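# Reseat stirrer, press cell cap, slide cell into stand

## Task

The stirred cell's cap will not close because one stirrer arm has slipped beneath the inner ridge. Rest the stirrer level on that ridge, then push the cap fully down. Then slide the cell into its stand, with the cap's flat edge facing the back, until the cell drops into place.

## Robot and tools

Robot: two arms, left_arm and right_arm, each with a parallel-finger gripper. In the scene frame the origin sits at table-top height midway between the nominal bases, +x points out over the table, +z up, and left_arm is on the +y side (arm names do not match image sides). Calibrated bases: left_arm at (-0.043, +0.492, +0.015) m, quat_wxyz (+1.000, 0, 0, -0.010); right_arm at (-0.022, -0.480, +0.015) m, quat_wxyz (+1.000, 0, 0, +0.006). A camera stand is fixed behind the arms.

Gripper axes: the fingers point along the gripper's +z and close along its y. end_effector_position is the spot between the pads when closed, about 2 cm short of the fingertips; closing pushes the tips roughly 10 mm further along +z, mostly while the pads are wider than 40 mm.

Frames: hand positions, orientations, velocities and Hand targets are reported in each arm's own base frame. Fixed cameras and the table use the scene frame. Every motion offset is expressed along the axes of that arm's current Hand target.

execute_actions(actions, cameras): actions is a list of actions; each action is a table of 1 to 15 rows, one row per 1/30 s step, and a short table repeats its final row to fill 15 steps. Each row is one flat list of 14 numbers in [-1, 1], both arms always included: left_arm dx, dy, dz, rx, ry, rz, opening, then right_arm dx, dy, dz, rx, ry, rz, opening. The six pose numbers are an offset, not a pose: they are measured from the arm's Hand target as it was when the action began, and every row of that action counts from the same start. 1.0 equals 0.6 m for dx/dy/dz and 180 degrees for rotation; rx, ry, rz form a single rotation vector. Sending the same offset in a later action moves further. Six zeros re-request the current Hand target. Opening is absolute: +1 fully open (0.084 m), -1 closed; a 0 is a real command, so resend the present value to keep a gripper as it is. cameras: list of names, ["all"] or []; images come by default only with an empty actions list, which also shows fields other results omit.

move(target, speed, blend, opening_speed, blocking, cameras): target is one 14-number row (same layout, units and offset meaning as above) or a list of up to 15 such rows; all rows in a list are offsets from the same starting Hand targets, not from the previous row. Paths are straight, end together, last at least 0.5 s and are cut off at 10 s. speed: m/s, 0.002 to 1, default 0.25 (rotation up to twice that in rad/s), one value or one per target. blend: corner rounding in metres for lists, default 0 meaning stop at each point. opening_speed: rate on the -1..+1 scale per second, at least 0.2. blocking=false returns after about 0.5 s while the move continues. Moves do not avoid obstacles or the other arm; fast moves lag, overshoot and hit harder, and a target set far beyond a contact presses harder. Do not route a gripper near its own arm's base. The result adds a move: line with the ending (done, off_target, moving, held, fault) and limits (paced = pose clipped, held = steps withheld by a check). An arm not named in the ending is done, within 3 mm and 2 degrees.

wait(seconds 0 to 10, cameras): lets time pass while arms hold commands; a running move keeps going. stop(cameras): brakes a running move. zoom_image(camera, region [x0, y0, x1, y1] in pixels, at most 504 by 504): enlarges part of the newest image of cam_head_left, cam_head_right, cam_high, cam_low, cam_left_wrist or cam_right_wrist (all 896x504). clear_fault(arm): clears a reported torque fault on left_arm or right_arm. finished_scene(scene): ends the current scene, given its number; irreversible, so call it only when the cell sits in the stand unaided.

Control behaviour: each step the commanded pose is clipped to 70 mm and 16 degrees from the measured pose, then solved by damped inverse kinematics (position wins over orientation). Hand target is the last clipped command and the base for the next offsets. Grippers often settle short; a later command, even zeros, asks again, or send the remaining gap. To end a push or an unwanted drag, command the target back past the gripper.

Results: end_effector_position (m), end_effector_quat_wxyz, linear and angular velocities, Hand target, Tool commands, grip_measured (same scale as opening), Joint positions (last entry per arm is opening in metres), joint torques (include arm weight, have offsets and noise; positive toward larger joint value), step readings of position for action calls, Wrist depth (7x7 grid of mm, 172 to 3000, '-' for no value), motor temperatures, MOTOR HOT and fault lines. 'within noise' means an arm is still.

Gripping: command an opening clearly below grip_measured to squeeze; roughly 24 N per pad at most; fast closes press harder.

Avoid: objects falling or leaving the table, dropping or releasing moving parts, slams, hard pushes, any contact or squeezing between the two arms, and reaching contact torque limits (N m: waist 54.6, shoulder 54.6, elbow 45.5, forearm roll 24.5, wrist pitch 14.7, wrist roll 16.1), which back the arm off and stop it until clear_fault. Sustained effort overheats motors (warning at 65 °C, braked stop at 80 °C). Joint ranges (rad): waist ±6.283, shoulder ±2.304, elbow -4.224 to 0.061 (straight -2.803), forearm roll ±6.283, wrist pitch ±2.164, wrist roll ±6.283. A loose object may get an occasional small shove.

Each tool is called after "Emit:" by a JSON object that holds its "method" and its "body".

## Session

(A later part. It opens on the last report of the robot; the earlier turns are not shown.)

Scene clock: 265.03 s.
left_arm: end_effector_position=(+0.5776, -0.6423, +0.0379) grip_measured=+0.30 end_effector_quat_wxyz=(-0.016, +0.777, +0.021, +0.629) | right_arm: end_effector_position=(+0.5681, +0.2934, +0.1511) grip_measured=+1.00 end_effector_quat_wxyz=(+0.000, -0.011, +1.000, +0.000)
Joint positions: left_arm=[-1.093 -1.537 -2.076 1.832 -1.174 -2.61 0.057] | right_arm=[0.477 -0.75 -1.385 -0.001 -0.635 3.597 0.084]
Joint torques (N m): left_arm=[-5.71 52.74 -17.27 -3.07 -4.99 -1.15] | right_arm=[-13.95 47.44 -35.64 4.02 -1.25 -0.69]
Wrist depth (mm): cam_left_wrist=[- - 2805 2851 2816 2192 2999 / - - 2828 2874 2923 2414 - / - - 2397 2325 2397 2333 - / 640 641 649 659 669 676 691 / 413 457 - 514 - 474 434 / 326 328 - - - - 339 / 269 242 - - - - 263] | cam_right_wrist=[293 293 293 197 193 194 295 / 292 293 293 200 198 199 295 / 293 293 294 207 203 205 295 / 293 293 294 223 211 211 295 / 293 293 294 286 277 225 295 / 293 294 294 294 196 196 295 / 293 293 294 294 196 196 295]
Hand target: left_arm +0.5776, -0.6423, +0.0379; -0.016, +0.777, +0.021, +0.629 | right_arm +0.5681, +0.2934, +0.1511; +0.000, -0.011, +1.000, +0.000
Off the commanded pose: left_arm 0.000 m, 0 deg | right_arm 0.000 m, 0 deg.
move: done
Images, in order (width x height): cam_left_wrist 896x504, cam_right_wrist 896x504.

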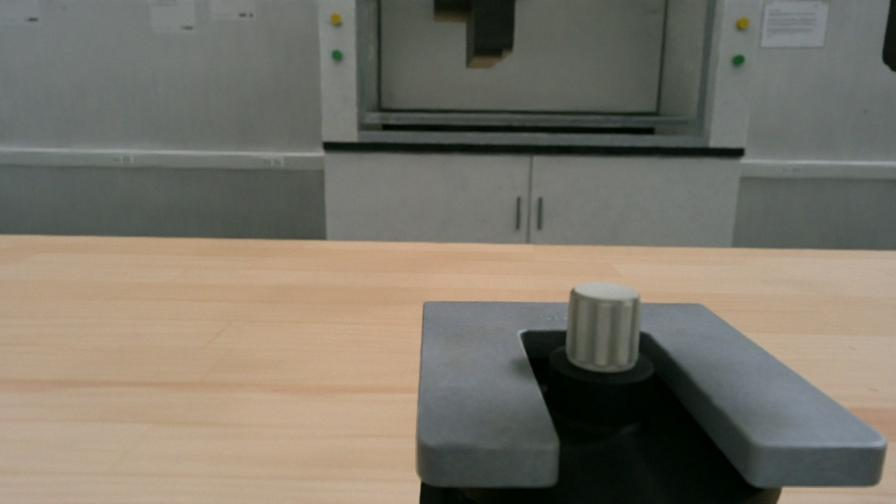

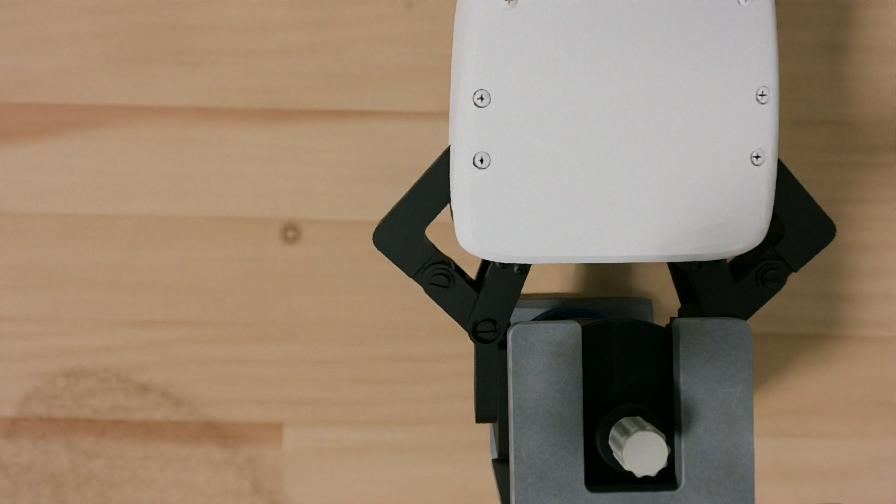

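Emit:
{"method": "move", "body": {"target": [[-0.005,0,0.001,0,0,0,-0.5,0,0,0,0,0,0,1],[-0.005,0.004,0.001,0,0,0,-0.5,0,0,0,0,0,0,1],[-0.006,-0.004,0.005,0,0,0,-0.5,0,0,0,0,0,0,1],[-0.006,0,0.001,0,0,0,-0.5,0,0,0,0,0,0,1]], "speed": 0.04, "cameras": ["cam_left_wrist","cam_right_wrist"]}}

Emit:
{"method": "move", "body": {"target": [0.004,0,0,0,0,0,1,0,0,0,0,0,0,1], "opening_speed": 1.0}}

Emit:
{"method": "move", "body": {"target": [-0.05,0,-0.33,0,0,0,1,0,0,0,0,0,0,1], "speed": 0.2, "cameras": ["cam_left_wrist","cam_right_wrist"]}}

Emit:
{"method": "zoom_image", "body": {"camera": "cam_left_wrist", "region": [400, 160, 700, 460]}}

Scene clock: 267.60 s.
left_arm: end_effector_position=(+0.5775, -0.6422, +0.0341) grip_measured=+0.30 end_effector_quat_wxyz=(-0.016, +0.777, +0.021, +0.629) | right_arm: end_effector_position=(+0.5681, +0.2934, +0.1511) grip_measured=+1.00 end_effector_quat_wxyz=(+0.000, -0.011, +1.000, +0.000)
Joint positions: left_arm=[-1.093 -1.545 -2.084 1.832 -1.174 -2.611 0.057] | right_arm=[0.477 -0.75 -1.385 -0.001 -0.635 3.597 0.084]
Joint torques (N m): left_arm=[-6.62 21.46 -22.89 -3.89 -0.76 0.7] | right_arm=[-14.6 47.16 -35.39 3.94 -1.27 -0.72]
Wrist depth (mm): cam_left_wrist=[- - 2749 2874 2851 2206 2935 / - - 2851 - 2986 2439 - / - - 2356 2348 2356 2348 - / 624 629 641 647 659 667 673 / 404 445 - - - 463 425 / 318 - - - - - 332 / 262 249 - - - - 257] | cam_right_wrist=[293 293 294 200 196 197 295 / 293 293 293 203 201 203 295 / 294 293 294 210 207 208 295 / 293 293 294 226 214 215 295 / 293 294 293 231 285 228 295 / 293 294 294 294 196 196 295 / 293 294 294 294 196 196 295]
Hand target: left_arm +0.5774, -0.6423, +0.0343; -0.016, +0.777, +0.021, +0.629 | right_arm +0.5681, +0.2934, +0.1511; +0.000, -0.011, +1.000, +0.000
Off the commanded pose: left_arm 0.000 m, 0 deg | right_arm 0.000 m, 0 deg.
move: done
Images, in order (width x height): cam_left_wrist 896x504, cam_right_wrist 896x504.

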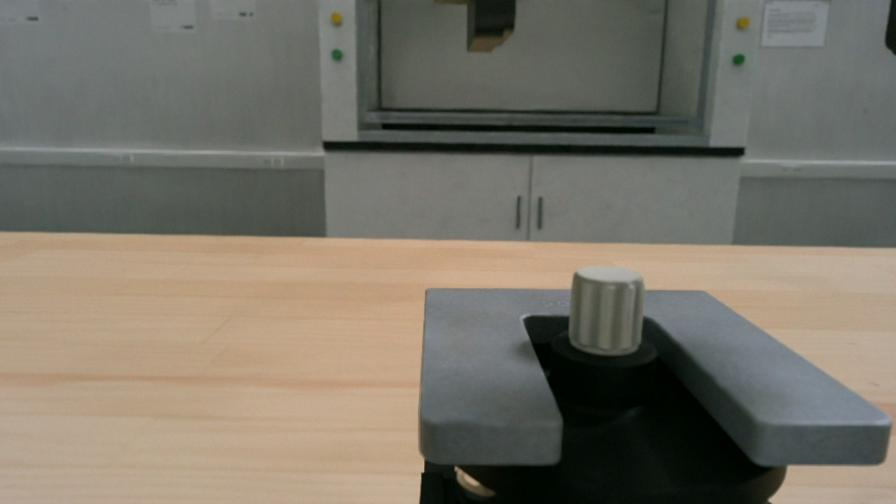

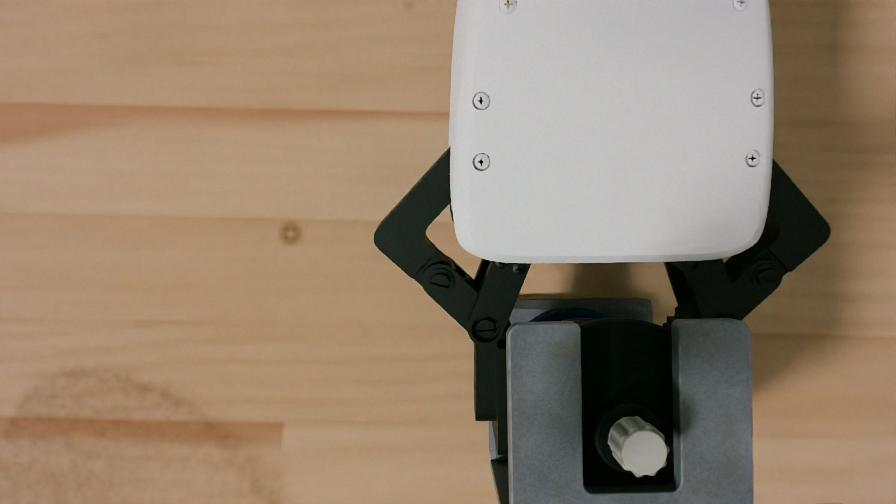

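Scene clock: 269.43 s.
left_arm: end_effector_position=(+0.5780, -0.6423, +0.0367) grip_measured=+1.00 end_effector_quat_wxyz=(-0.016, +0.777, +0.021, +0.629) | right_arm: end_effector_position=(+0.5681, +0.2934, +0.1511) grip_measured=+1.00 end_effector_quat_wxyz=(+0.000, -0.011, +1.000, +0.000)
Joint positions: left_arm=[-1.093 -1.54 -2.08 1.832 -1.174 -2.61 0.084] | right_arm=[0.477 -0.75 -1.385 -0.001 -0.635 3.597 0.084]
Joint torques (N m): left_arm=[4.6 44.95 -18.75 4.43 0.19 0.61] | right_arm=[-15.13 47.83 -35.81 3.98 -1.22 -0.78]
Wrist depth (mm): cam_left_wrist=[- - 2782 2828 2886 2235 2960 / - - 2851 2973 2851 2397 - / - - 2414 2381 2348 2309 - / 630 641 642 655 662 675 680 / 410 451 - 510 - 469 431 / 321 - - - - - 336 / 266 - - - - - 260] | cam_right_wrist=[293 293 294 198 194 195 295 / 293 294 294 203 199 200 295 / 293 293 293 208 205 206 295 / 292 294 294 224 212 212 295 / 293 293 294 229 277 224 295 / 293 293 293 232 196 196 295 / 293 293 294 294 196 196 295]
Hand target: left_arm +0.5779, -0.6423, +0.0366; -0.016, +0.777, +0.021, +0.629 | right_arm +0.5681, +0.2934, +0.1511; +0.000, -0.011, +1.000, +0.000
Off the commanded pose: left_arm 0.000 m, 0 deg | right_arm 0.000 m, 0 deg.
move: done

Scene clock: 270.93 s.
left_arm: end_effector_position=(+0.3784, -0.6528, +0.0486) grip_measured=+1.00 end_effector_quat_wxyz=(-0.016, +0.777, +0.021, +0.629) | right_arm: end_effector_position=(+0.5681, +0.2934, +0.1511) grip_measured=+1.00 end_effector_quat_wxyz=(+0.000, -0.011, +1.000, +0.000)
Joint positions: left_arm=[-1.364 -1.376 -1.756 1.635 -1.319 -2.754 0.084] | right_arm=[0.477 -0.75 -1.385 -0.001 -0.635 3.597 0.084]
Joint torques (N m): left_arm=[-5.16 49.53 -13.65 -2.44 -5.67 -1.09] | right_arm=[-15.08 49.32 -35.38 4.13 -1.26 -0.61]
Wrist depth (mm): cam_left_wrist=[- - - - - 2422 - / - - - - - 2675 - / - - - 2528 2547 2585 - / 683 692 699 310 630 735 736 / 444 487 494 365 456 462 508 / 350 352 354 318 335 361 363 / 288 290 292 278 295 297 298] | cam_right_wrist=[293 293 294 294 294 294 295 / 293 293 294 294 294 295 295 / 293 293 294 294 294 295 295 / 294 293 293 294 294 295 294 / 293 293 294 294 277 295 295 / 293 293 293 293 196 196 295 / 293 293 294 294 196 196 295]
Hand target: left_arm +0.3783, -0.6528, +0.0486; -0.016, +0.777, +0.021, +0.629 | right_arm +0.5681, +0.2934, +0.1511; +0.000, -0.011, +1.000, +0.000
Off the commanded pose: left_arm 0.000 m, 0 deg | right_arm 0.000 m, 0 deg.
move: done
Images, in order (width x height): cam_left_wrist 896x504, cam_right_wrist 896x504.

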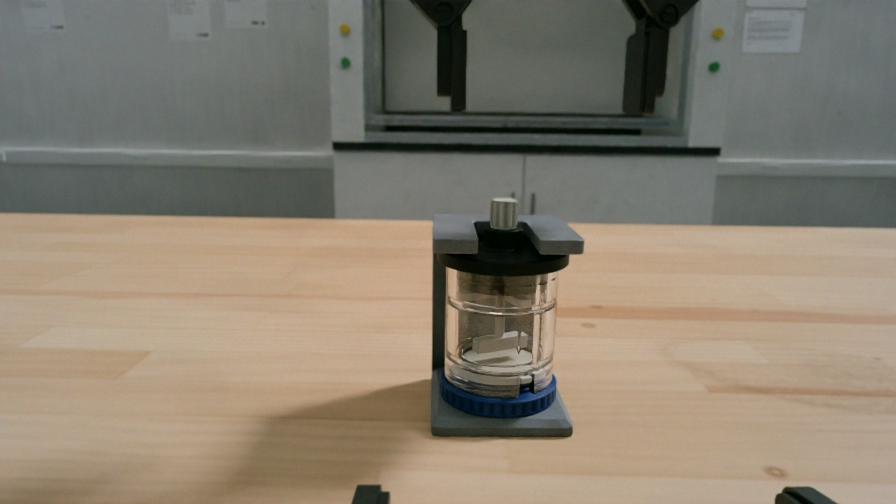

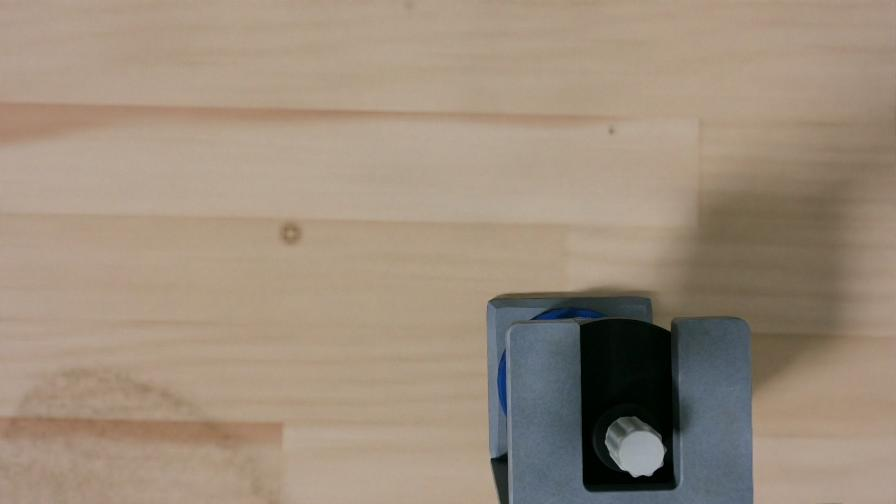

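Scaled by 1.680.

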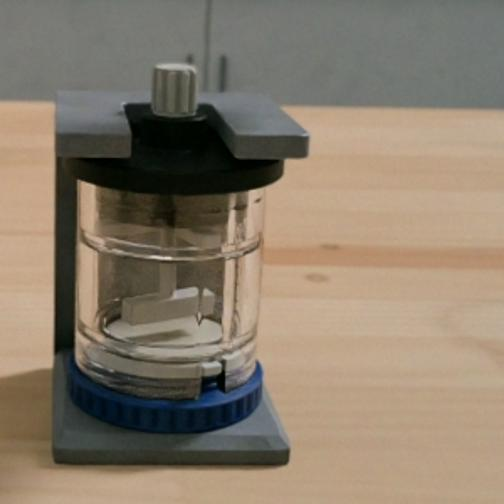

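Emit:
{"method": "finished_scene", "body": {"scene": 1}}

The scene is finished: the task was done.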